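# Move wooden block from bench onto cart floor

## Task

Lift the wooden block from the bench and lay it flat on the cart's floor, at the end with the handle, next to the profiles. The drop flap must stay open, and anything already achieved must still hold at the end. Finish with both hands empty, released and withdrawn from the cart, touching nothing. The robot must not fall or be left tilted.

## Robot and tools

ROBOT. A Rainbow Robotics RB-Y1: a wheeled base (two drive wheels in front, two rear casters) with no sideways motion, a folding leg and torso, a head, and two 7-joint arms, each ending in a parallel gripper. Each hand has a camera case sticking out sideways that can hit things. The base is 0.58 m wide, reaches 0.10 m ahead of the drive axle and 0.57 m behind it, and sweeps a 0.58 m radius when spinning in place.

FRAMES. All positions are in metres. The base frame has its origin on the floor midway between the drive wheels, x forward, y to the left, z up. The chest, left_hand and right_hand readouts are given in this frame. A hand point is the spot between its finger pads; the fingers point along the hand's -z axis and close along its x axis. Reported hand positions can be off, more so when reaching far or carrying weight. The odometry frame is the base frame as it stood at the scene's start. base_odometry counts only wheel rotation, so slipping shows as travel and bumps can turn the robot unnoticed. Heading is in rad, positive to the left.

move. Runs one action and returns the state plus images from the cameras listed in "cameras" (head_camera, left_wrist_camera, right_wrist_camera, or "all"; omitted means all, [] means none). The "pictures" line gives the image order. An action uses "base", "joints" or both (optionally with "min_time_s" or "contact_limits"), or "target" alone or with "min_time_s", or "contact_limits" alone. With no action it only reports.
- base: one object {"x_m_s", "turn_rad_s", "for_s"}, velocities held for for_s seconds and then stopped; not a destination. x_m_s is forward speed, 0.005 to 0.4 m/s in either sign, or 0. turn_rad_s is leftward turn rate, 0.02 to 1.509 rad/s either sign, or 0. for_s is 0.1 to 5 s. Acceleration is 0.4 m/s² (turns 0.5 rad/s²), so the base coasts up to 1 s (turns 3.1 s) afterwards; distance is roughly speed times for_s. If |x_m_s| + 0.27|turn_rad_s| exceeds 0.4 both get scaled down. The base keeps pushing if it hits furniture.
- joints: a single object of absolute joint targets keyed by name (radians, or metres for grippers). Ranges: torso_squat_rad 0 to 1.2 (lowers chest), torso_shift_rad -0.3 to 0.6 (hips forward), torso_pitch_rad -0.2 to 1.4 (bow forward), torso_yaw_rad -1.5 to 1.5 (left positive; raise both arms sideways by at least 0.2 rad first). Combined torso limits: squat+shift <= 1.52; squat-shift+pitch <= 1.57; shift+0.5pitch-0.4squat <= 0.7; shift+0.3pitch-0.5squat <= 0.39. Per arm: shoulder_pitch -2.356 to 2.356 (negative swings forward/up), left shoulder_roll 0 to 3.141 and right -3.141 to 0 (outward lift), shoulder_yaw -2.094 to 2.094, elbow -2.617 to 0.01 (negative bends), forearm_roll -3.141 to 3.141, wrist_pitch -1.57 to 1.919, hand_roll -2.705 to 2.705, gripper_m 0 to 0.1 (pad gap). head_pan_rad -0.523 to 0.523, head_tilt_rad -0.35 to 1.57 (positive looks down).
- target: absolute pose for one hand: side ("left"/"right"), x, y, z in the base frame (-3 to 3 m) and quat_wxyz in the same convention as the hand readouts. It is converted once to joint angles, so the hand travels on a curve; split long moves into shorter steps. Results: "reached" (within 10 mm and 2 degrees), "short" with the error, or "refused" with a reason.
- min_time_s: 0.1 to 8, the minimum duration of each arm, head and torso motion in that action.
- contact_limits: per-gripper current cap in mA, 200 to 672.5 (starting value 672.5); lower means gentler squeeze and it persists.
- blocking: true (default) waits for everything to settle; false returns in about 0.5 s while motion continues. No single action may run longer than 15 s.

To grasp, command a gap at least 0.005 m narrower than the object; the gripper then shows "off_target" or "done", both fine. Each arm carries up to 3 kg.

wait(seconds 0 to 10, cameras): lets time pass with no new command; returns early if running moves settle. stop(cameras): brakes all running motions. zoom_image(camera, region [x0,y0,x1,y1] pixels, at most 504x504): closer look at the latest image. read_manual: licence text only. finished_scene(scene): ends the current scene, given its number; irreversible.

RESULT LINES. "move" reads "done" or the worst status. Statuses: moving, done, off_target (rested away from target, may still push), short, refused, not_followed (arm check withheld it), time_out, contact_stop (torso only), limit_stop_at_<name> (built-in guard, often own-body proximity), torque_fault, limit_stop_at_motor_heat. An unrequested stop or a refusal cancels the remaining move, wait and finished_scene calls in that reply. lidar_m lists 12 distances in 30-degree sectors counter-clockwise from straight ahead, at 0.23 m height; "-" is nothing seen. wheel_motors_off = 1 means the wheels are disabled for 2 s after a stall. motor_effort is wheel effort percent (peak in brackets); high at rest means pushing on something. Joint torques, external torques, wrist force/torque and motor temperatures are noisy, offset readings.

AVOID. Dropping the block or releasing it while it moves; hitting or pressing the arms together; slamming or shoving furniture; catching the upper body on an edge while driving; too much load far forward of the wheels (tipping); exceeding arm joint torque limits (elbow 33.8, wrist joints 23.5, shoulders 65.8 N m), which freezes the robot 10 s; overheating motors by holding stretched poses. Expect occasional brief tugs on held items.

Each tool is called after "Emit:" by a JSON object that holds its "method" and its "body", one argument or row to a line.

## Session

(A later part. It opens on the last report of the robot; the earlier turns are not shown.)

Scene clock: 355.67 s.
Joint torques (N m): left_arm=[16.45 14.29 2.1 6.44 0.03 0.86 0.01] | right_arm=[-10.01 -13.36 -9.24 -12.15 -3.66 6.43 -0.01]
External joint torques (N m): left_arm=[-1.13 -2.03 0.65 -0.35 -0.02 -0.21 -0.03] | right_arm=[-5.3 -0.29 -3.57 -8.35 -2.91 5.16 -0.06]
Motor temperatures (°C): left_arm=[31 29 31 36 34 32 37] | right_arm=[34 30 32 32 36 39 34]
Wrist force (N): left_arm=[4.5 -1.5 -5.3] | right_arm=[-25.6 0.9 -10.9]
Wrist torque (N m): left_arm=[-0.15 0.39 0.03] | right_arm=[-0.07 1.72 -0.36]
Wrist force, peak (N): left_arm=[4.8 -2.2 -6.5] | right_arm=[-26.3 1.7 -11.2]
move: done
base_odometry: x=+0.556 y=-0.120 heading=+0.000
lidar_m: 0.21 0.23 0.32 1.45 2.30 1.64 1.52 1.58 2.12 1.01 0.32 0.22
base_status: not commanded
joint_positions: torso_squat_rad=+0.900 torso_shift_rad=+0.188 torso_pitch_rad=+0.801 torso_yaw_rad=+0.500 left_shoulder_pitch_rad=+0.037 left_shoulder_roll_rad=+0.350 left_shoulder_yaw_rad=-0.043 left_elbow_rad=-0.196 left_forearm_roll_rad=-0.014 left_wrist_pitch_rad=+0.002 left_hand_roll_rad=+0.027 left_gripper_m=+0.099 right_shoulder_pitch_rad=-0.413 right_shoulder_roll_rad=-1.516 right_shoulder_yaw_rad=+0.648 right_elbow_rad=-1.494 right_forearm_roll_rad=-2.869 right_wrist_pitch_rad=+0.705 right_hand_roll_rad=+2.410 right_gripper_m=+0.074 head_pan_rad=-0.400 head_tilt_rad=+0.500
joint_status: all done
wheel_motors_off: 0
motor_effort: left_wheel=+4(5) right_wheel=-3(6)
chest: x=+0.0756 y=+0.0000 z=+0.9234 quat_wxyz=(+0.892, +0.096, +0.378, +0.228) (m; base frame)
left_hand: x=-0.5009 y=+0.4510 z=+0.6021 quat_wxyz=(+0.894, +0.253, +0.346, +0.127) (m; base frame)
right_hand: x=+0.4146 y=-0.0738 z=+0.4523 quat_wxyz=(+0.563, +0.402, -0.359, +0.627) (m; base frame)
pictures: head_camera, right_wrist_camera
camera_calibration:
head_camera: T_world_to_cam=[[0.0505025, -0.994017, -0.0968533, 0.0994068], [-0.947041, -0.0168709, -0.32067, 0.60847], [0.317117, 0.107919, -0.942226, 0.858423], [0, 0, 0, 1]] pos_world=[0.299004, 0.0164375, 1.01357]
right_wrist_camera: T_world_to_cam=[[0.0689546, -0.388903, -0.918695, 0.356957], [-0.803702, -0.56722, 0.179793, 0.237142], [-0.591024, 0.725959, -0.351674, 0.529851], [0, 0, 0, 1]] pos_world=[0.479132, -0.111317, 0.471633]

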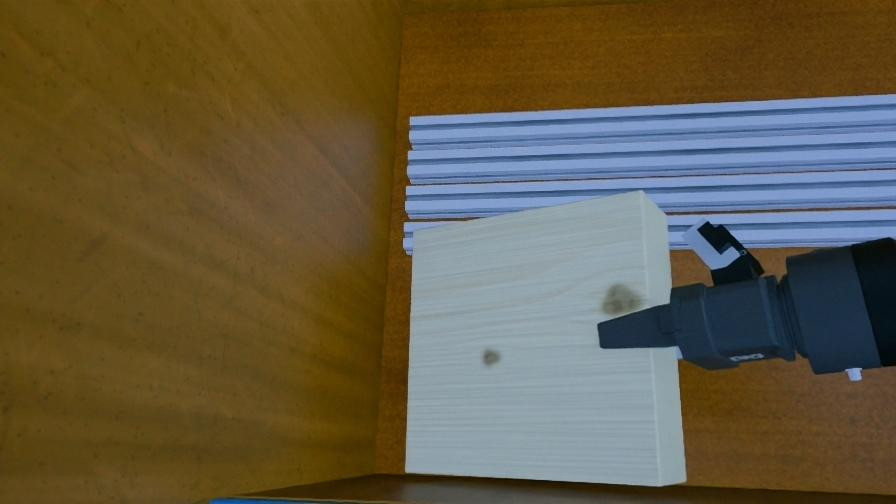

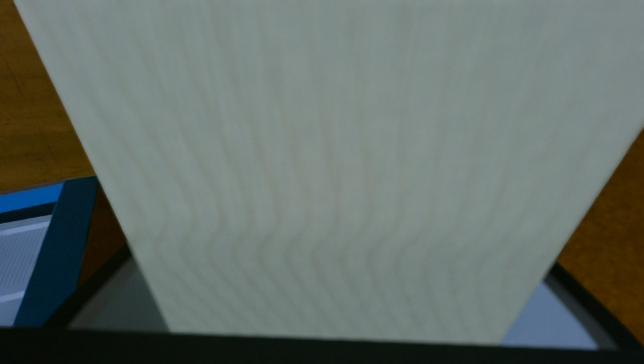

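Emit:
{"method": "move", "body": {
  "joints": {"torso_squat_rad":0.965,"torso_shift_rad":0.2047},
  "min_time_s": 2,
  "cameras": []
}}

Emit:
{"method": "move", "body": {
  "target": {"side":"right","x":0.414,"y":-0.0735,"z":0.405,"quat_wxyz":[0.5651,0.4,-0.36,0.6277]},
  "min_time_s": 2,
  "cameras": ["head_camera"]
}}

Scene clock: 359.77 s.
Joint torques (N m): left_arm=[16.22 14.23 2.16 6.56 -0.05 0.85 0] | right_arm=[-9.98 -13.34 -9.59 -12.26 -3.65 6.48 0.06]
External joint torques (N m): left_arm=[-1.37 -2.09 0.71 -0.23 -0.1 -0.22 -0.04] | right_arm=[-5.27 -0.27 -3.92 -8.47 -2.9 5.21 0.01]
Motor temperatures (°C): left_arm=[31 29 31 36 34 32 37] | right_arm=[34 30 32 32 36 39 34]
Wrist force (N): left_arm=[4.0 -2.9 -6.0] | right_arm=[-25.6 1.7 -11.0]
Wrist torque (N m): left_arm=[0.04 0.33 0.01] | right_arm=[-0.16 1.74 -0.35]
Wrist force, peak (N): left_arm=[4.7 -1.9 -6.8] | right_arm=[-26.2 1.1 -10.8]
move: done
base_odometry: x=+0.556 y=-0.120 heading=+0.000
lidar_m: 0.21 0.23 0.33 1.46 2.31 1.65 1.53 1.58 2.13 1.00 0.33 0.23
base_status: not commanded
joint_positions: torso_squat_rad=+0.965 torso_shift_rad=+0.205 torso_pitch_rad=+0.801 torso_yaw_rad=+0.500 left_shoulder_pitch_rad=+0.037 left_shoulder_roll_rad=+0.350 left_shoulder_yaw_rad=-0.043 left_elbow_rad=-0.196 left_forearm_roll_rad=-0.014 left_wrist_pitch_rad=+0.002 left_hand_roll_rad=+0.027 left_gripper_m=+0.099 right_shoulder_pitch_rad=-0.413 right_shoulder_roll_rad=-1.516 right_shoulder_yaw_rad=+0.648 right_elbow_rad=-1.494 right_forearm_roll_rad=-2.869 right_wrist_pitch_rad=+0.705 right_hand_roll_rad=+2.410 right_gripper_m=+0.074 head_pan_rad=-0.400 head_tilt_rad=+0.500
joint_status: all done
wheel_motors_off: 0
motor_effort: left_wheel=+4(5) right_wheel=-4(5)
chest: x=+0.0753 y=+0.0000 z=+0.8862 quat_wxyz=(+0.892, +0.096, +0.378, +0.228) (m; base frame)
left_hand: x=-0.5012 y=+0.4510 z=+0.5649 quat_wxyz=(+0.894, +0.253, +0.346, +0.127) (m; base frame)
right_hand: x=+0.4143 y=-0.0738 z=+0.4151 quat_wxyz=(+0.563, +0.402, -0.359, +0.627) (m; base frame)
pictures: none
No camera images: "cameras" was empty.

Scene clock: 362.10 s.
Joint torques (N m): left_arm=[16.23 14.27 2.6 6.63 0.05 0.94 0.01] | right_arm=[-3.53 -8.2 0.21 -3.8 3.55 -0.51 2.37]
External joint torques (N m): left_arm=[-1.34 -2.04 1.15 -0.15 0.01 -0.12 -0.03] | right_arm=[1.16 4.77 5.79 -0.02 4.31 -1.78 2.32]
Motor temperatures (°C): left_arm=[31 29 31 36 34 32 37] | right_arm=[34 30 32 32 36 39 34]
Wrist force (N): left_arm=[4.5 -2.4 -5.5] | right_arm=[-1.0 -7.2 15.9]
Wrist torque (N m): left_arm=[-0.05 0.39 0.00] | right_arm=[0.35 -2.97 -2.30]
Wrist force, peak (N): left_arm=[5.1 -2.7 -6.3] | right_arm=[-26.1 1.1 -11.1]
move: done
base_odometry: x=+0.556 y=-0.120 heading=+0.000
lidar_m: 0.21 0.22 0.33 1.44 2.31 1.64 1.53 1.58 2.13 1.03 0.31 0.22
base_status: not commanded
joint_positions: torso_squat_rad=+0.965 torso_shift_rad=+0.205 torso_pitch_rad=+0.800 torso_yaw_rad=+0.500 left_shoulder_pitch_rad=+0.037 left_shoulder_roll_rad=+0.350 left_shoulder_yaw_rad=-0.043 left_elbow_rad=-0.196 left_forearm_roll_rad=-0.014 left_wrist_pitch_rad=+0.002 left_hand_roll_rad=+0.027 left_gripper_m=+0.099 right_shoulder_pitch_rad=-0.430 right_shoulder_roll_rad=-1.486 right_shoulder_yaw_rad=+0.658 right_elbow_rad=-1.456 right_forearm_roll_rad=-2.852 right_wrist_pitch_rad=+0.711 right_hand_roll_rad=+2.415 right_gripper_m=+0.074 head_pan_rad=-0.400 head_tilt_rad=+0.500
joint_status: all done
wheel_motors_off: 0
motor_effort: left_wheel=+2(4) right_wheel=-2(5)
chest: x=+0.0750 y=+0.0000 z=+0.8864 quat_wxyz=(+0.892, +0.096, +0.377, +0.228) (m; base frame)
left_hand: x=-0.5012 y=+0.4510 z=+0.5646 quat_wxyz=(+0.895, +0.253, +0.346, +0.127) (m; base frame)
right_hand: x=+0.4148 y=-0.0737 z=+0.4063 quat_wxyz=(+0.565, +0.398, -0.360, +0.627) (m; base frame)
right_hand_status: reached (checked arc, planned for 2.0 s): 2 mm and 0.1 deg off.
pictures: head_camera
camera_calibration:
head_camera: T_world_to_cam=[[0.0504688, -0.994028, -0.0967571, 0.0957516], [-0.946784, -0.0167825, -0.321431, 0.596696], [0.317888, 0.10783, -0.941977, 0.823448], [0, 0, 0, 1]] pos_world=[0.298346, 0.0164012, 0.97673]

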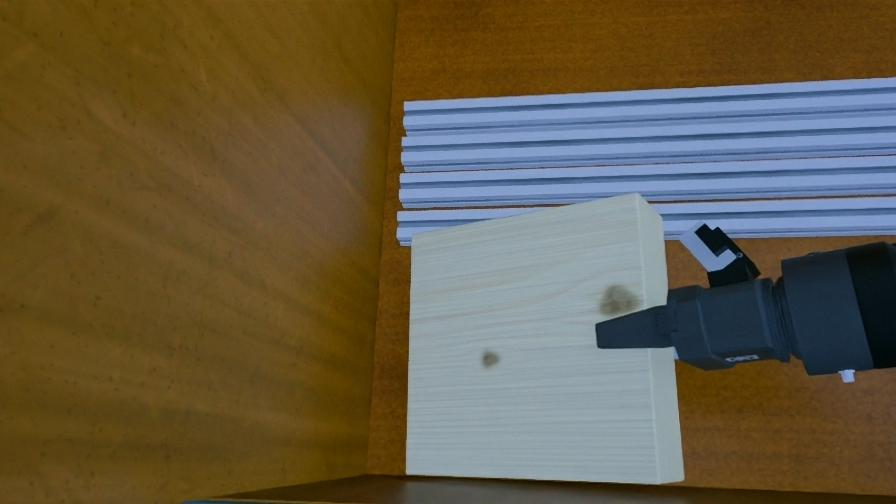

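Emit:
{"method": "move", "body": {
  "target": {"side":"right","x":0.414,"y":-0.083,"z":0.395,"quat_wxyz":[0.5488,0.4269,-0.3843,0.6096]},
  "min_time_s": 2.5,
  "cameras": ["head_camera"]
}}

Scene clock: 368.27 s.
Joint torques (N m): left_arm=[16.24 14.23 2.48 6.61 -0.07 0.92 0.02] | right_arm=[-9.51 -9.02 -8.86 -10.79 -3.22 7.1 0.44]
External joint torques (N m): left_arm=[-1.34 -2.09 1.03 -0.17 -0.11 -0.15 -0.02] | right_arm=[-5.24 3.88 -3.78 -7.49 -2.36 5.69 0.39]
Motor temperatures (°C): left_arm=[31 29 31 36 34 32 37] | right_arm=[34 30 32 31 36 38 34]
Wrist force (N): left_arm=[4.4 -1.5 -5.9] | right_arm=[-25.1 -2.0 -5.9]
Wrist torque (N m): left_arm=[-0.12 0.36 0.07] | right_arm=[-0.49 1.53 -0.30]
Wrist force, peak (N): left_arm=[5.2 -2.9 -6.1] | right_arm=[-25.5 -0.7 -11.2]
move: done
base_odometry: x=+0.556 y=-0.120 heading=+0.000
lidar_m: 0.20 0.22 0.32 1.46 2.31 1.64 1.53 1.58 2.11 1.00 0.33 0.23
base_status: not commanded
joint_positions: torso_squat_rad=+0.965 torso_shift_rad=+0.205 torso_pitch_rad=+0.800 torso_yaw_rad=+0.500 left_shoulder_pitch_rad=+0.037 left_shoulder_roll_rad=+0.350 left_shoulder_yaw_rad=-0.043 left_elbow_rad=-0.196 left_forearm_roll_rad=-0.014 left_wrist_pitch_rad=+0.002 left_hand_roll_rad=+0.027 left_gripper_m=+0.099 right_shoulder_pitch_rad=-0.456 right_shoulder_roll_rad=-1.386 right_shoulder_yaw_rad=+0.648 right_elbow_rad=-1.258 right_forearm_roll_rad=-2.864 right_wrist_pitch_rad=+0.901 right_hand_roll_rad=+2.487 right_gripper_m=+0.074 head_pan_rad=-0.400 head_tilt_rad=+0.500
joint_status: all done
wheel_motors_off: 0
motor_effort: left_wheel=+3(4) right_wheel=-4(6)
chest: x=+0.0752 y=+0.0000 z=+0.8862 quat_wxyz=(+0.892, +0.096, +0.378, +0.228) (m; base frame)
left_hand: x=-0.5013 y=+0.4510 z=+0.5648 quat_wxyz=(+0.894, +0.253, +0.346, +0.127) (m; base frame)
right_hand: x=+0.4134 y=-0.0842 z=+0.3936 quat_wxyz=(+0.550, +0.424, -0.382, +0.610) (m; base frame)
right_hand_status: reached (checked arc, planned for 2.5 s): 2 mm and 0.4 deg off.
pictures: head_camera
camera_calibration:
head_camera: T_world_to_cam=[[0.0505355, -0.99401, -0.0969021, 0.095855], [-0.946945, -0.0168544, -0.320952, 0.596398], [0.317397, 0.10798, -0.942125, 0.823448], [0, 0, 0, 1]] pos_world=[0.298553, 0.0164165, 0.976495]

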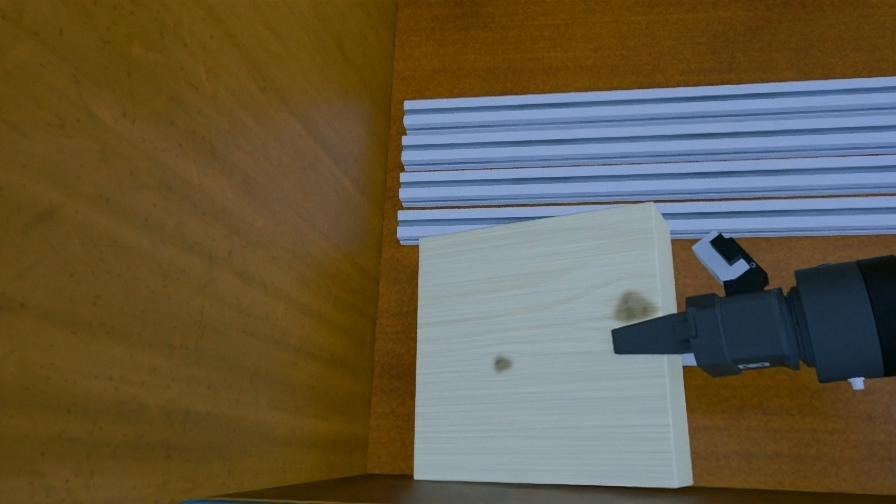

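Emit:
{"method": "move", "body": {
  "target": {"side":"right","x":0.414,"y":-0.0835,"z":0.3905,"quat_wxyz":[0.5488,0.4269,-0.3843,0.6096]},
  "min_time_s": 1,
  "cameras": []
}}

Emit:
{"method": "move", "body": {
  "joints": {"right_gripper_m":0.082},
  "cameras": ["head_camera","right_wrist_camera"]
}}

Scene clock: 370.87 s.
Joint torques (N m): left_arm=[16.36 14.45 2.24 6.63 0.02 0.8 0] | right_arm=[-7.14 -8.08 -3.37 -6.17 0.33 2.2 1.58]
External joint torques (N m): left_arm=[-1.21 -1.87 0.79 -0.15 -0.03 -0.26 -0.04] | right_arm=[-2.82 4.79 1.65 -2.93 1.2 0.79 1.53]
Motor temperatures (°C): left_arm=[31 29 31 36 34 32 37] | right_arm=[34 30 32 31 36 38 34]
Wrist force (N): left_arm=[4.3 -2.1 -6.0] | right_arm=[-10.8 -3.1 6.9]
Wrist torque (N m): left_arm=[-0.05 0.32 0.02] | right_arm=[0.28 -1.08 -1.56]
Wrist force, peak (N): left_arm=[5.7 -1.6 -6.3] | right_arm=[-25.7 -2.6 -4.6]
move: done
base_odometry: x=+0.556 y=-0.120 heading=+0.000
lidar_m: 0.22 0.23 0.31 1.44 2.29 1.64 1.53 1.59 2.13 1.01 0.31 0.22
base_status: not commanded
joint_positions: torso_squat_rad=+0.965 torso_shift_rad=+0.205 torso_pitch_rad=+0.800 torso_yaw_rad=+0.500 left_shoulder_pitch_rad=+0.037 left_shoulder_roll_rad=+0.350 left_shoulder_yaw_rad=-0.043 left_elbow_rad=-0.196 left_forearm_roll_rad=-0.014 left_wrist_pitch_rad=+0.002 left_hand_roll_rad=+0.027 left_gripper_m=+0.099 right_shoulder_pitch_rad=-0.471 right_shoulder_roll_rad=-1.369 right_shoulder_yaw_rad=+0.653 right_elbow_rad=-1.227 right_forearm_roll_rad=-2.856 right_wrist_pitch_rad=+0.921 right_hand_roll_rad=+2.490 right_gripper_m=+0.074 head_pan_rad=-0.400 head_tilt_rad=+0.500
joint_status: all done
wheel_motors_off: 0
motor_effort: left_wheel=+2(4) right_wheel=-4(5)
chest: x=+0.0752 y=+0.0000 z=+0.8863 quat_wxyz=(+0.892, +0.096, +0.377, +0.228) (m; base frame)
left_hand: x=-0.5012 y=+0.4510 z=+0.5648 quat_wxyz=(+0.894, +0.253, +0.346, +0.127) (m; base frame)
right_hand: x=+0.4142 y=-0.0842 z=+0.3904 quat_wxyz=(+0.549, +0.425, -0.383, +0.609) (m; base frame)
right_hand_status: reached (checked arc, planned for 1.0 s): 1 mm and 0.2 deg off.
pictures: none
No camera images: "cameras" was empty.

Scene clock: 371.40 s.
Joint torques (N m): left_arm=[16.1 14.13 1.97 6.66 0.07 0.86 0.01] | right_arm=[-7.31 -11.36 -4.71 -6.27 -1.53 3.03 0.41]
External joint torques (N m): left_arm=[-1.47 -2.19 0.52 -0.13 0.03 -0.21 -0.02] | right_arm=[-2.99 1.49 0.3 -3.02 -0.66 1.62 0.36]
Motor temperatures (°C): left_arm=[31 29 31 36 34 32 37] | right_arm=[34 30 32 31 36 38 34]
Wrist force (N): left_arm=[4.5 -2.8 -5.7] | right_arm=[-15.0 1.2 -3.4]
Wrist torque (N m): left_arm=[0.06 0.38 0.05] | right_arm=[-0.23 -0.40 -0.20]
Wrist force, peak (N): left_arm=[4.8 -2.9 -5.9] | right_arm=[-16.2 -0.7 -2.9]
move: done
base_odometry: x=+0.556 y=-0.120 heading=+0.000
lidar_m: 0.21 0.22 0.32 1.45 2.29 1.64 1.53 1.58 2.11 1.01 0.32 0.22
base_status: not commanded
joint_positions: torso_squat_rad=+0.965 torso_shift_rad=+0.205 torso_pitch_rad=+0.800 torso_yaw_rad=+0.500 left_shoulder_pitch_rad=+0.037 left_shoulder_roll_rad=+0.350 left_shoulder_yaw_rad=-0.043 left_elbow_rad=-0.196 left_forearm_roll_rad=-0.014 left_wrist_pitch_rad=+0.002 left_hand_roll_rad=+0.027 left_gripper_m=+0.099 right_shoulder_pitch_rad=-0.471 right_shoulder_roll_rad=-1.368 right_shoulder_yaw_rad=+0.653 right_elbow_rad=-1.227 right_forearm_roll_rad=-2.855 right_wrist_pitch_rad=+0.921 right_hand_roll_rad=+2.491 right_gripper_m=+0.082 head_pan_rad=-0.400 head_tilt_rad=+0.500
joint_status: all done
wheel_motors_off: 0
motor_effort: left_wheel=+3(3) right_wheel=-4(5)
chest: x=+0.0752 y=+0.0000 z=+0.8863 quat_wxyz=(+0.892, +0.096, +0.377, +0.228) (m; base frame)
left_hand: x=-0.5012 y=+0.4510 z=+0.5648 quat_wxyz=(+0.894, +0.253, +0.346, +0.127) (m; base frame)
right_hand: x=+0.4139 y=-0.0841 z=+0.3902 quat_wxyz=(+0.549, +0.425, -0.383, +0.609) (m; base frame)
pictures: head_camera, right_wrist_camera
camera_calibration:
head_camera: T_world_to_cam=[[0.0504859, -0.994019, -0.0968384, 0.0958052], [-0.94692, -0.0168187, -0.32103, 0.596451], [0.317481, 0.107906, -0.942105, 0.823449], [0, 0, 0, 1]] pos_world=[0.298525, 0.0164089, 0.976532]
right_wrist_camera: T_world_to_cam=[[0.0617324, -0.314864, -0.947127, 0.316322], [-0.805829, -0.57564, 0.138844, 0.258012], [-0.588922, 0.754651, -0.289262, 0.492265], [0, 0, 0, 1]] pos_world=[0.478292, -0.123368, 0.406167]

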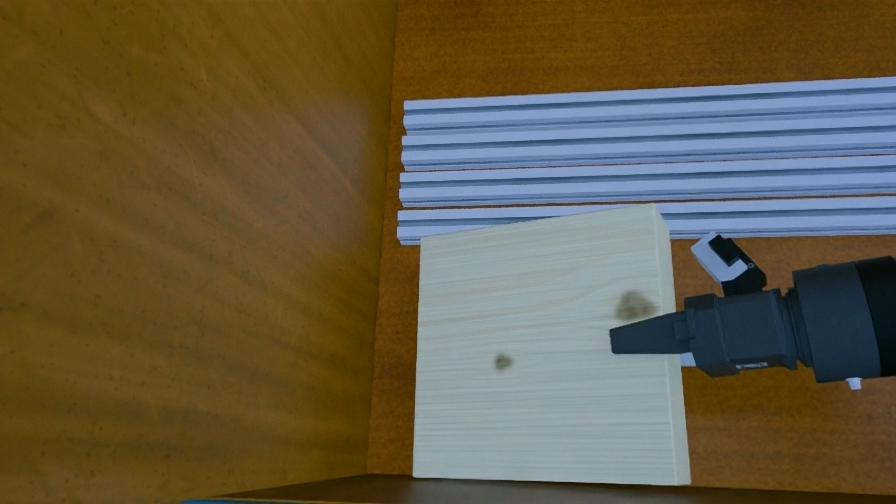

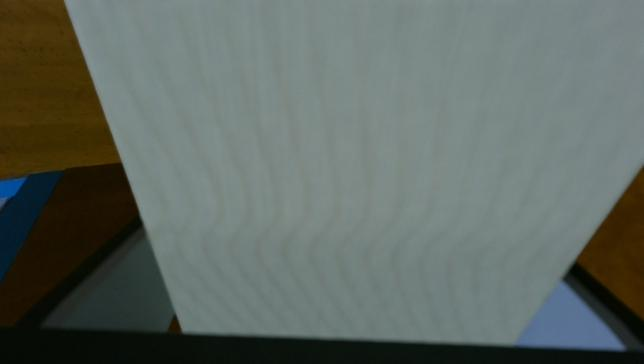

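Emit:
{"method": "move", "body": {
  "joints": {"right_gripper_m":0.090},
  "cameras": []
}}

Emit:
{"method": "move", "body": {
  "joints": {"right_gripper_m":0.1},
  "cameras": ["head_camera","right_wrist_camera"]
}}

Scene clock: 372.83 s.
Joint torques (N m): left_arm=[16.23 14.43 2.33 6.57 -0.13 0.96 0.08] | right_arm=[-7.39 -11.14 -5.02 -6.25 -1.65 3.06 0.37]
External joint torques (N m): left_arm=[-1.35 -1.89 0.88 -0.21 -0.18 -0.11 0.04] | right_arm=[-3.08 1.71 -0.01 -3 -0.78 1.65 0.32]
Motor temperatures (°C): left_arm=[31 29 31 36 34 32 37] | right_arm=[34 30 32 31 36 38 34]
Wrist force (N): left_arm=[4.2 -2.8 -6.2] | right_arm=[-14.6 1.3 -3.3]
Wrist torque (N m): left_arm=[0.02 0.32 0.03] | right_arm=[-0.20 -0.46 -0.22]
Wrist force, peak (N): left_arm=[4.9 -2.4 -6.2] | right_arm=[-15.3 1.6 -4.3]
move: done
base_odometry: x=+0.556 y=-0.120 heading=+0.000
lidar_m: 0.21 0.23 0.31 1.46 2.31 1.64 1.53 1.59 2.11 1.01 0.33 0.23
base_status: not commanded
joint_positions: torso_squat_rad=+0.965 torso_shift_rad=+0.205 torso_pitch_rad=+0.800 torso_yaw_rad=+0.500 left_shoulder_pitch_rad=+0.037 left_shoulder_roll_rad=+0.350 left_shoulder_yaw_rad=-0.043 left_elbow_rad=-0.196 left_forearm_roll_rad=-0.014 left_wrist_pitch_rad=+0.002 left_hand_roll_rad=+0.027 left_gripper_m=+0.099 right_shoulder_pitch_rad=-0.471 right_shoulder_roll_rad=-1.368 right_shoulder_yaw_rad=+0.653 right_elbow_rad=-1.227 right_forearm_roll_rad=-2.855 right_wrist_pitch_rad=+0.921 right_hand_roll_rad=+2.491 right_gripper_m=+0.090 head_pan_rad=-0.400 head_tilt_rad=+0.500
joint_status: all done
wheel_motors_off: 0
motor_effort: left_wheel=+3(3) right_wheel=-3(5)
chest: x=+0.0752 y=+0.0000 z=+0.8863 quat_wxyz=(+0.892, +0.096, +0.377, +0.228) (m; base frame)
left_hand: x=-0.5012 y=+0.4510 z=+0.5648 quat_wxyz=(+0.894, +0.253, +0.346, +0.127) (m; base frame)
right_hand: x=+0.4138 y=-0.0841 z=+0.3902 quat_wxyz=(+0.549, +0.425, -0.383, +0.609) (m; base frame)
pictures: none
No camera images: "cameras" was empty.

Scene clock: 373.40 s.
Joint torques (N m): left_arm=[16.19 14.14 2.43 6.55 0.02 0.85 0.1] | right_arm=[-6.91 -11.93 -5.27 -6.14 -1.66 2.97 0.37]
External joint torques (N m): left_arm=[-1.39 -2.18 0.98 -0.23 -0.02 -0.22 0.07] | right_arm=[-2.59 0.92 -0.25 -2.89 -0.79 1.56 0.32]
Motor temperatures (°C): left_arm=[31 29 31 36 34 32 37] | right_arm=[34 30 32 31 36 38 34]
Wrist force (N): left_arm=[4.2 -2.1 -5.0] | right_arm=[-14.8 1.4 -4.8]
Wrist torque (N m): left_arm=[-0.08 0.35 0.02] | right_arm=[-0.19 -0.56 -0.24]
Wrist force, peak (N): left_arm=[4.2 -3.4 -6.0] | right_arm=[-15.5 1.5 -5.4]
move: done
base_odometry: x=+0.556 y=-0.120 heading=+0.000
lidar_m: 0.21 0.22 0.32 1.45 2.29 1.64 1.54 1.57 2.13 1.02 0.33 0.23
base_status: not commanded
joint_positions: torso_squat_rad=+0.965 torso_shift_rad=+0.205 torso_pitch_rad=+0.800 torso_yaw_rad=+0.500 left_shoulder_pitch_rad=+0.037 left_shoulder_roll_rad=+0.350 left_shoulder_yaw_rad=-0.043 left_elbow_rad=-0.196 left_forearm_roll_rad=-0.014 left_wrist_pitch_rad=+0.002 left_hand_roll_rad=+0.027 left_gripper_m=+0.099 right_shoulder_pitch_rad=-0.471 right_shoulder_roll_rad=-1.368 right_shoulder_yaw_rad=+0.653 right_elbow_rad=-1.227 right_forearm_roll_rad=-2.855 right_wrist_pitch_rad=+0.921 right_hand_roll_rad=+2.491 right_gripper_m=+0.099 head_pan_rad=-0.400 head_tilt_rad=+0.500
joint_status: all done
wheel_motors_off: 0
motor_effort: left_wheel=+3(3) right_wheel=-2(5)
chest: x=+0.0752 y=+0.0000 z=+0.8863 quat_wxyz=(+0.892, +0.096, +0.377, +0.228) (m; base frame)
left_hand: x=-0.5012 y=+0.4510 z=+0.5648 quat_wxyz=(+0.894, +0.253, +0.346, +0.127) (m; base frame)
right_hand: x=+0.4138 y=-0.0840 z=+0.3902 quat_wxyz=(+0.549, +0.426, -0.383, +0.609) (m; base frame)
pictures: head_camera, right_wrist_camera
camera_calibration:
head_camera: T_world_to_cam=[[0.0505022, -0.994016, -0.0968551, 0.0958189], [-0.946919, -0.0168288, -0.32103, 0.596451], [0.317479, 0.107927, -0.942103, 0.823447], [0, 0, 0, 1]] pos_world=[0.298524, 0.0164111, 0.976532]
right_wrist_camera: T_world_to_cam=[[0.0615598, -0.31468, -0.947199, 0.316451], [-0.805758, -0.575727, 0.138901, 0.257921], [-0.589037, 0.754662, -0.288997, 0.492057], [0, 0, 0, 1]] pos_world=[0.478181, -0.123264, 0.40612]

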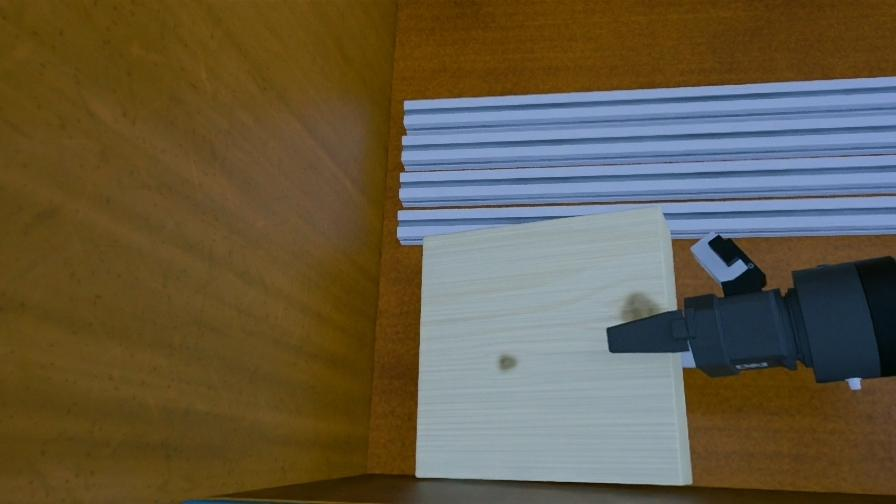

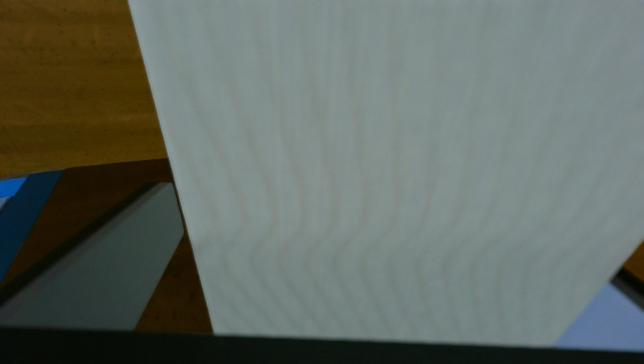

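Emit:
{"method": "move", "body": {
  "target": {"side":"right","x":0.414,"y":-0.091,"z":0.375,"quat_wxyz":[0.5488,0.4269,-0.3843,0.6096]},
  "min_time_s": 1.5,
  "cameras": ["head_camera","right_wrist_camera"]
}}

Scene clock: 376.77 s.
Joint torques (N m): left_arm=[16.44 14.39 2.49 6.63 -0.09 0.83 -0.02] | right_arm=[-8.75 -9.58 -4.62 -6.09 -1.82 3.71 0.37]
External joint torques (N m): left_arm=[-1.14 -1.93 1.04 -0.16 -0.13 -0.24 -0.06] | right_arm=[-4.48 3.23 0.04 -3.23 -0.94 2.28 0.33]
Motor temperatures (°C): left_arm=[31 29 31 36 34 32 37] | right_arm=[34 30 32 31 36 38 34]
Wrist force (N): left_arm=[4.2 -1.3 -6.1] | right_arm=[-16.2 1.4 -0.2]
Wrist torque (N m): left_arm=[-0.15 0.37 0.05] | right_arm=[-0.26 -0.20 -0.20]
Wrist force, peak (N): left_arm=[4.9 -2.4 -6.7] | right_arm=[-15.5 3.0 -7.1]
move: done
base_odometry: x=+0.556 y=-0.120 heading=+0.000
lidar_m: 0.22 0.22 0.33 1.45 2.31 1.65 1.53 1.56 2.13 1.00 0.33 0.22
base_status: not commanded
joint_positions: torso_squat_rad=+0.965 torso_shift_rad=+0.205 torso_pitch_rad=+0.800 torso_yaw_rad=+0.500 left_shoulder_pitch_rad=+0.037 left_shoulder_roll_rad=+0.350 left_shoulder_yaw_rad=-0.043 left_elbow_rad=-0.196 left_forearm_roll_rad=-0.014 left_wrist_pitch_rad=+0.002 left_hand_roll_rad=+0.027 left_gripper_m=+0.099 right_shoulder_pitch_rad=-0.510 right_shoulder_roll_rad=-1.314 right_shoulder_yaw_rad=+0.669 right_elbow_rad=-1.102 right_forearm_roll_rad=-2.833 right_wrist_pitch_rad=+0.993 right_hand_roll_rad=+2.512 right_gripper_m=+0.099 head_pan_rad=-0.400 head_tilt_rad=+0.500
joint_status: all done
wheel_motors_off: 0
motor_effort: left_wheel=+3(3) right_wheel=-3(6)
chest: x=+0.0752 y=+0.0000 z=+0.8863 quat_wxyz=(+0.892, +0.096, +0.377, +0.228) (m; base frame)
left_hand: x=-0.5012 y=+0.4510 z=+0.5648 quat_wxyz=(+0.894, +0.253, +0.346, +0.127) (m; base frame)
right_hand: x=+0.4139 y=-0.0919 z=+0.3745 quat_wxyz=(+0.549, +0.425, -0.383, +0.609) (m; base frame)
right_hand_status: reached (checked arc, planned for 1.5 s): 1 mm and 0.2 deg off.
pictures: head_camera, right_wrist_camera
camera_calibration:
head_camera: T_world_to_cam=[[0.0505127, -0.994015, -0.0968659, 0.0958276], [-0.946919, -0.0168352, -0.321031, 0.596451], [0.317479, 0.10794, -0.942102, 0.823446], [0, 0, 0, 1]] pos_world=[0.298524, 0.0164124, 0.976532]
right_wrist_camera: T_world_to_cam=[[0.0615999, -0.315284, -0.946996, 0.298964], [-0.805723, -0.575689, 0.139254, 0.255495], [-0.58908, 0.754439, -0.289494, 0.493694], [0, 0, 0, 1]] pos_world=[0.478268, -0.131118, 0.39046]

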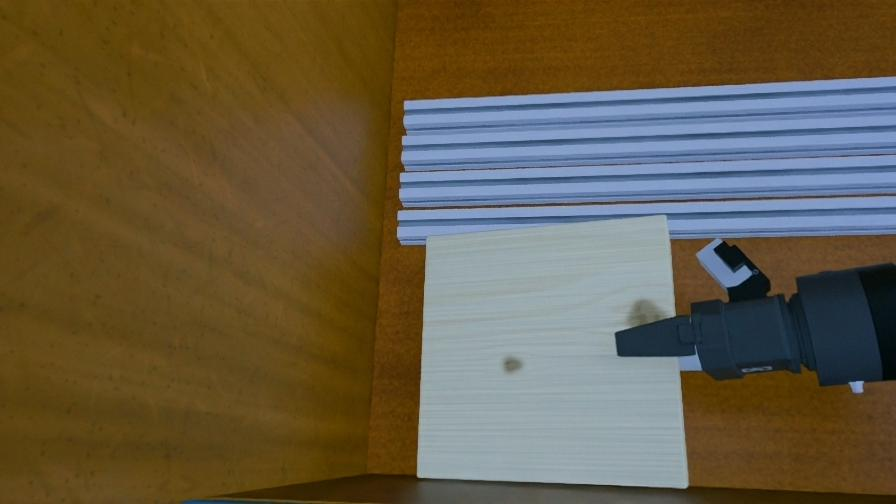

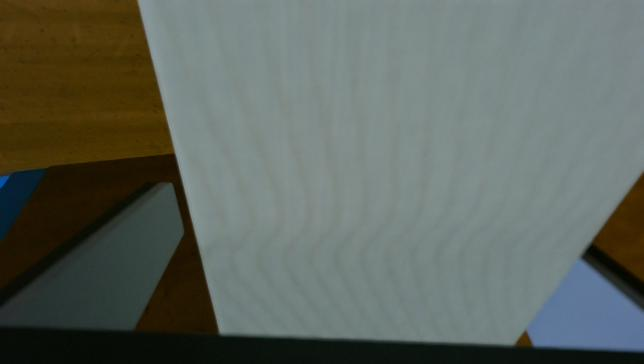

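Emit:
{"method": "move", "body": {
  "target": {"side":"right","x":0.414,"y":-0.10,"z":0.361,"quat_wxyz":[0.5488,0.4269,-0.3843,0.6096]},
  "min_time_s": 1.5,
  "cameras": ["head_camera","right_wrist_camera"]
}}

Scene clock: 379.70 s.
Joint torques (N m): left_arm=[16.25 14.37 2.09 6.5 0.04 0.85 0.01] | right_arm=[-8.92 -9.55 -4.45 -5.68 -1.79 3.92 0.33]
External joint torques (N m): left_arm=[-1.33 -1.95 0.64 -0.29 -0.01 -0.22 -0.03] | right_arm=[-4.66 3.22 -0.18 -3.28 -0.9 2.46 0.28]
Motor temperatures (°C): left_arm=[31 29 31 36 34 32 37] | right_arm=[34 30 32 31 36 38 34]
Wrist force (N): left_arm=[4.5 -1.8 -5.9] | right_arm=[-16.7 0.8 -0.1]
Wrist torque (N m): left_arm=[-0.11 0.39 0.09] | right_arm=[-0.29 -0.11 -0.17]
Wrist force, peak (N): left_arm=[5.1 -2.8 -6.3] | right_arm=[-15.3 2.6 -7.4]
move: done
base_odometry: x=+0.556 y=-0.120 heading=+0.000
lidar_m: 0.21 0.23 0.33 1.45 2.31 1.64 1.53 1.59 2.11 1.00 0.33 0.23
base_status: not commanded
joint_positions: torso_squat_rad=+0.965 torso_shift_rad=+0.205 torso_pitch_rad=+0.800 torso_yaw_rad=+0.500 left_shoulder_pitch_rad=+0.037 left_shoulder_roll_rad=+0.350 left_shoulder_yaw_rad=-0.043 left_elbow_rad=-0.196 left_forearm_roll_rad=-0.014 left_wrist_pitch_rad=+0.002 left_hand_roll_rad=+0.027 left_gripper_m=+0.099 right_shoulder_pitch_rad=-0.551 right_shoulder_roll_rad=-1.261 right_shoulder_yaw_rad=+0.682 right_elbow_rad=-0.968 right_forearm_roll_rad=-2.814 right_wrist_pitch_rad=+1.071 right_hand_roll_rad=+2.538 right_gripper_m=+0.099 head_pan_rad=-0.400 head_tilt_rad=+0.500
joint_status: all done
wheel_motors_off: 0
motor_effort: left_wheel=+3(3) right_wheel=-4(5)
chest: x=+0.0752 y=+0.0000 z=+0.8863 quat_wxyz=(+0.892, +0.096, +0.377, +0.228) (m; base frame)
left_hand: x=-0.5012 y=+0.4510 z=+0.5648 quat_wxyz=(+0.894, +0.253, +0.346, +0.127) (m; base frame)
right_hand: x=+0.4138 y=-0.1009 z=+0.3605 quat_wxyz=(+0.549, +0.425, -0.383, +0.609) (m; base frame)
right_hand_status: reached (checked arc, planned for 1.5 s): 1 mm and 0.2 deg off.
pictures: head_camera, right_wrist_camera
camera_calibration:
head_camera: T_world_to_cam=[[0.0505101, -0.994015, -0.0968636, 0.0958256], [-0.946919, -0.0168336, -0.32103, 0.596451], [0.317479, 0.107937, -0.942102, 0.823447], [0, 0, 0, 1]] pos_world=[0.298524, 0.016412, 0.976532]
right_wrist_camera: T_world_to_cam=[[0.0615913, -0.315663, -0.94687, 0.282802], [-0.805846, -0.575475, 0.139431, 0.25223], [-0.588914, 0.754444, -0.28982, 0.496524], [0, 0, 0, 1]] pos_world=[0.47825, -0.140177, 0.37651]

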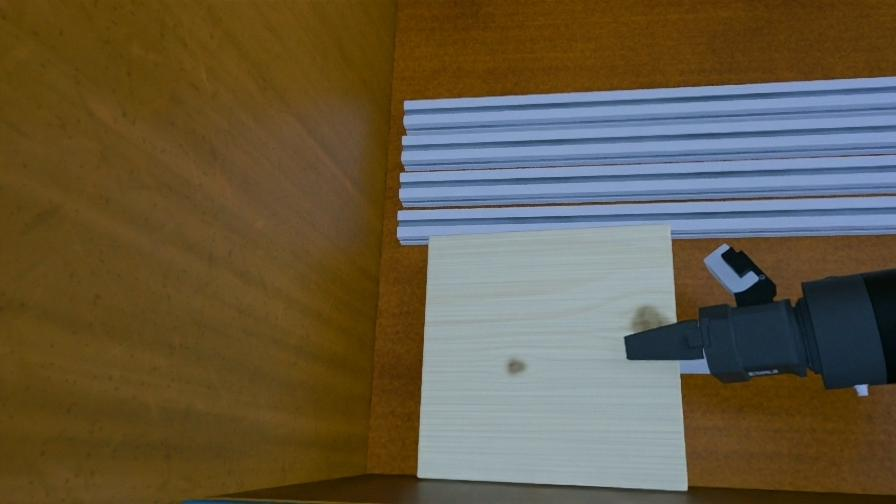

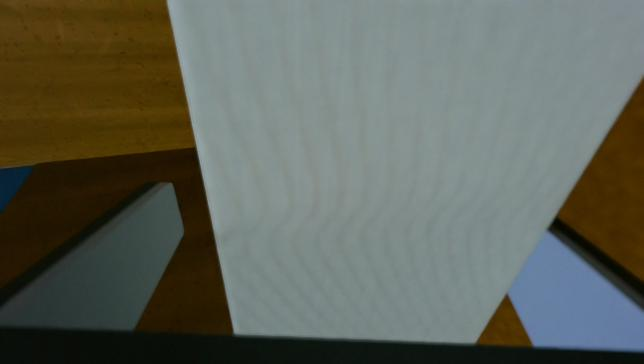

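Emit:
{"method": "move", "body": {
  "target": {"side":"right","x":0.414,"y":-0.108,"z":0.352,"quat_wxyz":[0.5488,0.4269,-0.3843,0.6096]},
  "min_time_s": 1.2,
  "cameras": ["right_wrist_camera"]
}}

Scene clock: 382.50 s.
Joint torques (N m): left_arm=[15.94 14.29 2.33 6.5 -0.06 0.8 0.08] | right_arm=[-7.43 -8.66 -2.55 -5.91 -1.39 4.61 0.21]
External joint torques (N m): left_arm=[-1.64 -2.03 0.89 -0.28 -0.1 -0.27 0.04] | right_arm=[-3.24 4.14 1.44 -3.86 -0.51 3.14 0.16]
Motor temperatures (°C): left_arm=[31 29 31 36 34 32 37] | right_arm=[34 30 32 31 36 38 34]
Wrist force (N): left_arm=[4.3 -2.7 -5.9] | right_arm=[-16.9 -2.7 1.4]
Wrist torque (N m): left_arm=[0.00 0.37 0.05] | right_arm=[-0.35 0.00 -0.01]
Wrist force, peak (N): left_arm=[4.9 -2.5 -6.5] | right_arm=[-17.8 -2.3 1.3]
move: done
base_odometry: x=+0.556 y=-0.120 heading=+0.000
lidar_m: 0.21 0.22 0.32 1.45 2.28 1.66 1.53 1.59 2.13 1.01 0.32 0.23
base_status: not commanded
joint_positions: torso_squat_rad=+0.965 torso_shift_rad=+0.205 torso_pitch_rad=+0.800 torso_yaw_rad=+0.500 left_shoulder_pitch_rad=+0.037 left_shoulder_roll_rad=+0.350 left_shoulder_yaw_rad=-0.043 left_elbow_rad=-0.196 left_forearm_roll_rad=-0.014 left_wrist_pitch_rad=+0.002 left_hand_roll_rad=+0.027 left_gripper_m=+0.099 right_shoulder_pitch_rad=-0.574 right_shoulder_roll_rad=-1.231 right_shoulder_yaw_rad=+0.688 right_elbow_rad=-0.882 right_forearm_roll_rad=-2.805 right_wrist_pitch_rad=+1.120 right_hand_roll_rad=+2.557 right_gripper_m=+0.099 head_pan_rad=-0.400 head_tilt_rad=+0.500
joint_status: all done
wheel_motors_off: 0
motor_effort: left_wheel=+3(3) right_wheel=-2(5)
chest: x=+0.0752 y=+0.0000 z=+0.8863 quat_wxyz=(+0.892, +0.096, +0.377, +0.228) (m; base frame)
left_hand: x=-0.5012 y=+0.4510 z=+0.5648 quat_wxyz=(+0.894, +0.253, +0.346, +0.127) (m; base frame)
right_hand: x=+0.4136 y=-0.1088 z=+0.3522 quat_wxyz=(+0.551, +0.423, -0.382, +0.610) (m; base frame)
right_hand_status: reached (checked arc, planned for 1.2 s): 1 mm and 0.5 deg off.
pictures: right_wrist_camera
camera_calibration:
right_wrist_camera: T_world_to_cam=[[0.0616557, -0.320064, -0.945387, 0.271403], [-0.807393, -0.572849, 0.141284, 0.248988], [-0.586784, 0.754588, -0.293737, 0.500428], [0, 0, 0, 1]] pos_world=[0.47794, -0.148118, 0.368397]

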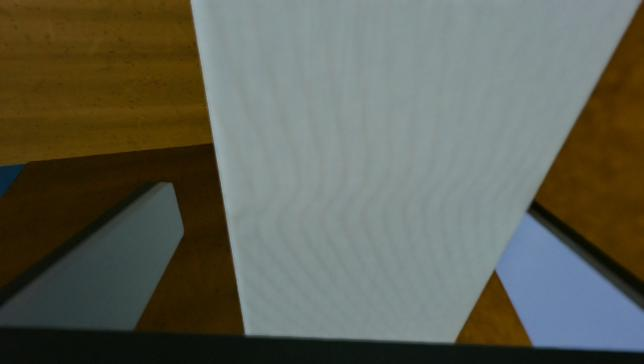

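Emit:
{"method": "move", "body": {
  "target": {"side":"right","x":0.415,"y":-0.125,"z":0.352,"quat_wxyz":[0.5488,0.4269,-0.3843,0.6096]},
  "min_time_s": 1.5,
  "cameras": ["right_wrist_camera","head_camera"]
}}

Scene clock: 385.27 s.
Joint torques (N m): left_arm=[16.47 14.26 2.44 6.61 -0.03 0.8 0.01] | right_arm=[-5.29 -11.47 -5.43 -0.8 -1.29 1.82 0.18]
External joint torques (N m): left_arm=[-1.11 -2.07 0.99 -0.18 -0.08 -0.27 -0.02] | right_arm=[-1.35 1.77 -1.62 0.78 -0.41 0.32 0.13]
Motor temperatures (°C): left_arm=[31 29 31 36 34 32 37] | right_arm=[34 30 32 31 36 38 34]
Wrist force (N): left_arm=[4.1 -2.4 -5.7] | right_arm=[-6.1 1.9 -1.2]
Wrist torque (N m): left_arm=[-0.02 0.31 0.02] | right_arm=[-0.32 -0.31 -0.14]
Wrist force, peak (N): left_arm=[4.4 -2.8 -6.4] | right_arm=[-19.1 -2.7 -1.7]
move: done
base_odometry: x=+0.556 y=-0.120 heading=+0.000
lidar_m: 0.21 0.23 0.31 1.44 2.30 1.65 1.53 1.59 2.11 1.01 0.32 0.22
base_status: not commanded
joint_positions: torso_squat_rad=+0.965 torso_shift_rad=+0.205 torso_pitch_rad=+0.800 torso_yaw_rad=+0.500 left_shoulder_pitch_rad=+0.037 left_shoulder_roll_rad=+0.350 left_shoulder_yaw_rad=-0.043 left_elbow_rad=-0.196 left_forearm_roll_rad=-0.014 left_wrist_pitch_rad=+0.002 left_hand_roll_rad=+0.027 left_gripper_m=+0.099 right_shoulder_pitch_rad=-0.577 right_shoulder_roll_rad=-1.231 right_shoulder_yaw_rad=+0.685 right_elbow_rad=-0.815 right_forearm_roll_rad=-2.810 right_wrist_pitch_rad=+1.186 right_hand_roll_rad=+2.576 right_gripper_m=+0.099 head_pan_rad=-0.400 head_tilt_rad=+0.500
joint_status: all done
wheel_motors_off: 0
motor_effort: left_wheel=+2(3) right_wheel=-2(5)
chest: x=+0.0751 y=+0.0000 z=+0.8863 quat_wxyz=(+0.892, +0.096, +0.377, +0.228) (m; base frame)
left_hand: x=-0.5013 y=+0.4510 z=+0.5647 quat_wxyz=(+0.894, +0.253, +0.346, +0.127) (m; base frame)
right_hand: x=+0.4146 y=-0.1250 z=+0.3523 quat_wxyz=(+0.550, +0.424, -0.383, +0.609) (m; base frame)
right_hand_status: reached (checked arc, planned for 1.5 s): 0 mm and 0.3 deg off.
pictures: head_camera, right_wrist_camera
camera_calibration:
head_camera: T_world_to_cam=[[0.0505426, -0.994016, -0.0968359, 0.0958136], [-0.94688, -0.0168603, -0.321145, 0.596512], [0.317591, 0.107923, -0.942066, 0.823451], [0, 0, 0, 1]] pos_world=[0.298463, 0.0164279, 0.976591]
right_wrist_camera: T_world_to_cam=[[0.062165, -0.317333, -0.946275, 0.266734], [-0.806811, -0.574099, 0.139521, 0.240715], [-0.58753, 0.754792, -0.291716, 0.512886], [0, 0, 0, 1]] pos_world=[0.478965, -0.164284, 0.368436]

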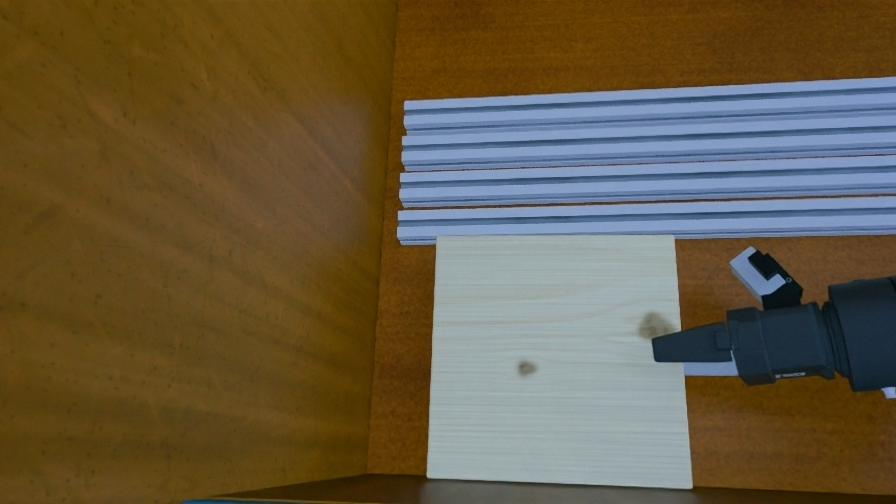

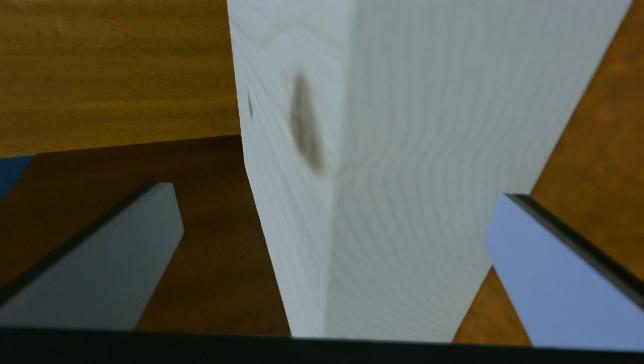

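Emit:
{"method": "move", "body": {
  "target": {"side":"right","x":0.415,"y":-0.18,"z":0.36,"quat_wxyz":[0.5651,0.4,-0.36,0.6277]},
  "min_time_s": 1.5,
  "cameras": ["right_wrist_camera","head_camera"]
}}

Scene clock: 388.07 s.
Joint torques (N m): left_arm=[16.38 14.25 2.27 6.59 -0.06 0.92 -0.04] | right_arm=[-1.15 -17.14 -5.78 -1.22 -1.23 1.77 0.26]
External joint torques (N m): left_arm=[-1.2 -2.07 0.82 -0.2 -0.1 -0.15 -0.08] | right_arm=[1.43 -2.06 -1.83 -0.55 -0.41 0.31 0.21]
Motor temperatures (°C): left_arm=[31 29 31 36 34 32 37] | right_arm=[34 30 32 31 36 38 34]
Wrist force (N): left_arm=[3.9 -2.6 -5.8] | right_arm=[-5.8 0.8 -1.3]
Wrist torque (N m): left_arm=[-0.01 0.29 0.00] | right_arm=[-0.11 -0.26 -0.15]
Wrist force, peak (N): left_arm=[4.9 -2.5 -6.4] | right_arm=[-7.0 1.6 -1.0]
move: done
base_odometry: x=+0.556 y=-0.120 heading=+0.000
lidar_m: 0.21 0.23 0.32 1.44 2.30 1.63 1.53 1.59 2.11 1.01 0.33 0.23
base_status: not commanded
joint_positions: torso_squat_rad=+0.965 torso_shift_rad=+0.205 torso_pitch_rad=+0.800 torso_yaw_rad=+0.500 left_shoulder_pitch_rad=+0.037 left_shoulder_roll_rad=+0.350 left_shoulder_yaw_rad=-0.043 left_elbow_rad=-0.196 left_forearm_roll_rad=-0.014 left_wrist_pitch_rad=+0.002 left_hand_roll_rad=+0.027 left_gripper_m=+0.099 right_shoulder_pitch_rad=-0.464 right_shoulder_roll_rad=-1.352 right_shoulder_yaw_rad=+0.655 right_elbow_rad=-0.869 right_forearm_roll_rad=-2.855 right_wrist_pitch_rad=+1.186 right_hand_roll_rad=+2.593 right_gripper_m=+0.099 head_pan_rad=-0.400 head_tilt_rad=+0.500
joint_status: all done
wheel_motors_off: 0
motor_effort: left_wheel=+3(3) right_wheel=-3(5)
chest: x=+0.0751 y=+0.0000 z=+0.8863 quat_wxyz=(+0.892, +0.096, +0.377, +0.228) (m; base frame)
left_hand: x=-0.5013 y=+0.4510 z=+0.5647 quat_wxyz=(+0.894, +0.253, +0.346, +0.127) (m; base frame)
right_hand: x=+0.4149 y=-0.1797 z=+0.3599 quat_wxyz=(+0.564, +0.400, -0.359, +0.627) (m; base frame)
right_hand_status: reached (checked arc, planned for 1.5 s): 0 mm and 0.1 deg off.
pictures: head_camera, right_wrist_camera
camera_calibration:
head_camera: T_world_to_cam=[[0.0505425, -0.994016, -0.0968359, 0.0958136], [-0.94688, -0.0168602, -0.321145, 0.596512], [0.317591, 0.107923, -0.942066, 0.823451], [0, 0, 0, 1]] pos_world=[0.298463, 0.0164279, 0.97659]
right_wrist_camera: T_world_to_cam=[[0.0700787, -0.392125, -0.917239, 0.229304], [-0.806052, -0.563963, 0.179514, 0.19557], [-0.587681, 0.726762, -0.355595, 0.574635], [0, 0, 0, 1]] pos_world=[0.479273, -0.217413, 0.379556]

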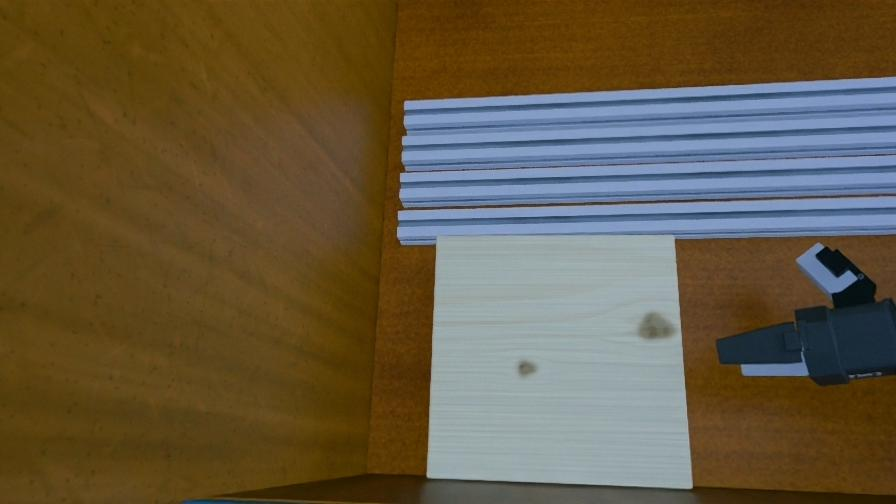

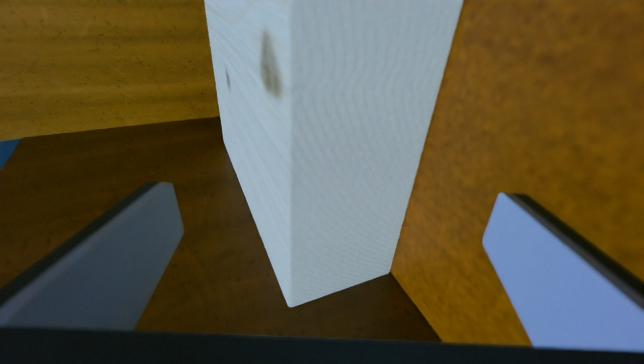

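Emit:
{"method": "move", "body": {
  "joints": {"torso_squat_rad":0.05,"torso_shift_rad":0.116},
  "min_time_s": 3.5,
  "cameras": []
}}

Emit:
{"method": "move", "body": {
  "target": {"side":"right","x":0.40,"y":-0.18,"z":0.88,"quat_wxyz":[0.5651,0.4,-0.36,0.6277]},
  "min_time_s": 1.5,
  "cameras": ["head_camera","right_wrist_camera"]
}}

Scene clock: 394.17 s.
Joint torques (N m): left_arm=[16.43 14.31 2.39 6.63 0.02 0.8 -0.01] | right_arm=[-1.54 -16.17 -5.55 -0.73 -1.2 1.63 0.33]
External joint torques (N m): left_arm=[-1.14 -2.01 0.94 -0.15 -0.03 -0.27 -0.05] | right_arm=[1.04 -1.08 -1.6 -0.06 -0.38 0.17 0.29]
Motor temperatures (°C): left_arm=[31 29 31 36 34 32 37] | right_arm=[34 30 32 31 36 37 34]
Wrist force (N): left_arm=[4.4 -2.4 -5.7] | right_arm=[-5.6 1.5 -1.7]
Wrist torque (N m): left_arm=[-0.02 0.40 -0.01] | right_arm=[-0.20 -0.22 -0.15]
Wrist force, peak (N): left_arm=[5.1 -2.1 -6.6] | right_arm=[-6.5 1.1 -2.0]
move: done
base_odometry: x=+0.556 y=-0.120 heading=+0.000
lidar_m: 0.21 0.23 0.32 1.44 2.29 1.65 1.52 1.59 2.11 1.01 0.33 0.22
base_status: not commanded
joint_positions: torso_squat_rad=+0.050 torso_shift_rad=+0.116 torso_pitch_rad=+0.800 torso_yaw_rad=+0.500 left_shoulder_pitch_rad=+0.037 left_shoulder_roll_rad=+0.350 left_shoulder_yaw_rad=-0.043 left_elbow_rad=-0.196 left_forearm_roll_rad=-0.014 left_wrist_pitch_rad=+0.002 left_hand_roll_rad=+0.027 left_gripper_m=+0.099 right_shoulder_pitch_rad=-0.464 right_shoulder_roll_rad=-1.353 right_shoulder_yaw_rad=+0.655 right_elbow_rad=-0.869 right_forearm_roll_rad=-2.855 right_wrist_pitch_rad=+1.186 right_hand_roll_rad=+2.593 right_gripper_m=+0.099 head_pan_rad=-0.400 head_tilt_rad=+0.500
joint_status: all done
wheel_motors_off: 0
motor_effort: left_wheel=+5(5) right_wheel=-2(6)
chest: x=+0.0749 y=+0.0001 z=+1.1905 quat_wxyz=(+0.892, +0.096, +0.377, +0.228) (m; base frame)
left_hand: x=-0.5014 y=+0.4510 z=+0.8688 quat_wxyz=(+0.895, +0.253, +0.346, +0.127) (m; base frame)
right_hand: x=+0.4148 y=-0.1797 z=+0.6641 quat_wxyz=(+0.564, +0.400, -0.359, +0.627) (m; base frame)
pictures: none
No camera images: "cameras" was empty.

Scene clock: 396.03 s.
Joint torques (N m): left_arm=[16.1 14.08 2.34 6.55 -0.06 0.75 0] | right_arm=[-1.54 -10.87 -5.52 -1.66 -0.81 1.55 -0.14]
External joint torques (N m): left_arm=[-1.47 -2.24 0.89 -0.24 -0.1 -0.32 -0.04] | right_arm=[-1.01 0.19 0.08 -0.17 -0.02 0.18 -0.19]
Motor temperatures (°C): left_arm=[31 29 31 36 34 32 37] | right_arm=[34 30 32 31 36 37 34]
Wrist force (N): left_arm=[4.9 -2.4 -5.9] | right_arm=[-5.6 1.7 -2.0]
Wrist torque (N m): left_arm=[-0.05 0.46 0.02] | right_arm=[-0.21 -0.23 -0.14]
Wrist force, peak (N): left_arm=[5.2 -2.2 -6.4] | right_arm=[-6.8 2.4 -2.1]
move: done
base_odometry: x=+0.556 y=-0.120 heading=+0.000
lidar_m: 0.22 0.22 0.32 1.45 2.30 1.66 1.53 1.58 2.11 1.01 0.32 0.22
base_status: not commanded
joint_positions: torso_squat_rad=+0.050 torso_shift_rad=+0.116 torso_pitch_rad=+0.800 torso_yaw_rad=+0.500 left_shoulder_pitch_rad=+0.037 left_shoulder_roll_rad=+0.350 left_shoulder_yaw_rad=-0.043 left_elbow_rad=-0.196 left_forearm_roll_rad=-0.014 left_wrist_pitch_rad=+0.002 left_hand_roll_rad=+0.027 left_gripper_m=+0.099 right_shoulder_pitch_rad=-1.536 right_shoulder_roll_rad=-2.328 right_shoulder_yaw_rad=+1.863 right_elbow_rad=-1.955 right_forearm_roll_rad=-3.141 right_wrist_pitch_rad=+0.880 right_hand_roll_rad=+2.510 right_gripper_m=+0.099 head_pan_rad=-0.400 head_tilt_rad=+0.500
joint_status: all done
wheel_motors_off: 0
motor_effort: left_wheel=+5(5) right_wheel=-2(6)
chest: x=+0.0749 y=+0.0001 z=+1.1905 quat_wxyz=(+0.892, +0.096, +0.377, +0.228) (m; base frame)
left_hand: x=-0.5014 y=+0.4511 z=+0.8688 quat_wxyz=(+0.895, +0.253, +0.346, +0.127) (m; base frame)
right_hand: x=+0.3999 y=-0.1800 z=+0.8800 quat_wxyz=(+0.564, +0.399, -0.359, +0.627) (m; base frame)
right_hand_status: reached (checked arc, planned for 1.5 s): 0 mm and 0.1 deg off.
pictures: head_camera, right_wrist_camera
camera_calibration:
head_camera: T_world_to_cam=[[0.0505538, -0.99402, -0.096787, 0.125267], [-0.946807, -0.016862, -0.321361, 0.69425], [0.317807, 0.107885, -0.941998, 1.11], [0, 0, 0, 1]] pos_world=[0.298223, 0.0164725, 1.28084]
right_wrist_camera: T_world_to_cam=[[0.0703515, -0.393983, -0.916422, 0.706162], [-0.806213, -0.563466, 0.180351, 0.0893715], [-0.587428, 0.726143, -0.357275, 0.752193], [0, 0, 0, 1]] pos_world=[0.464232, -0.217626, 0.899763]

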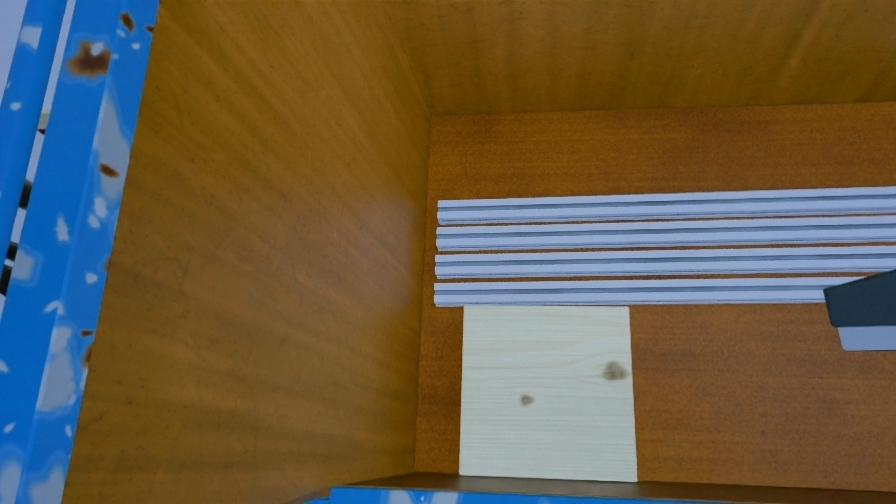

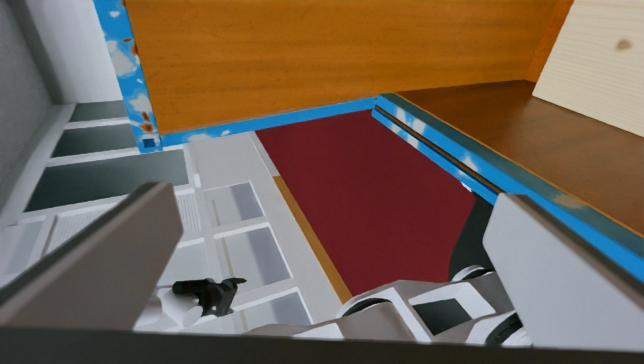

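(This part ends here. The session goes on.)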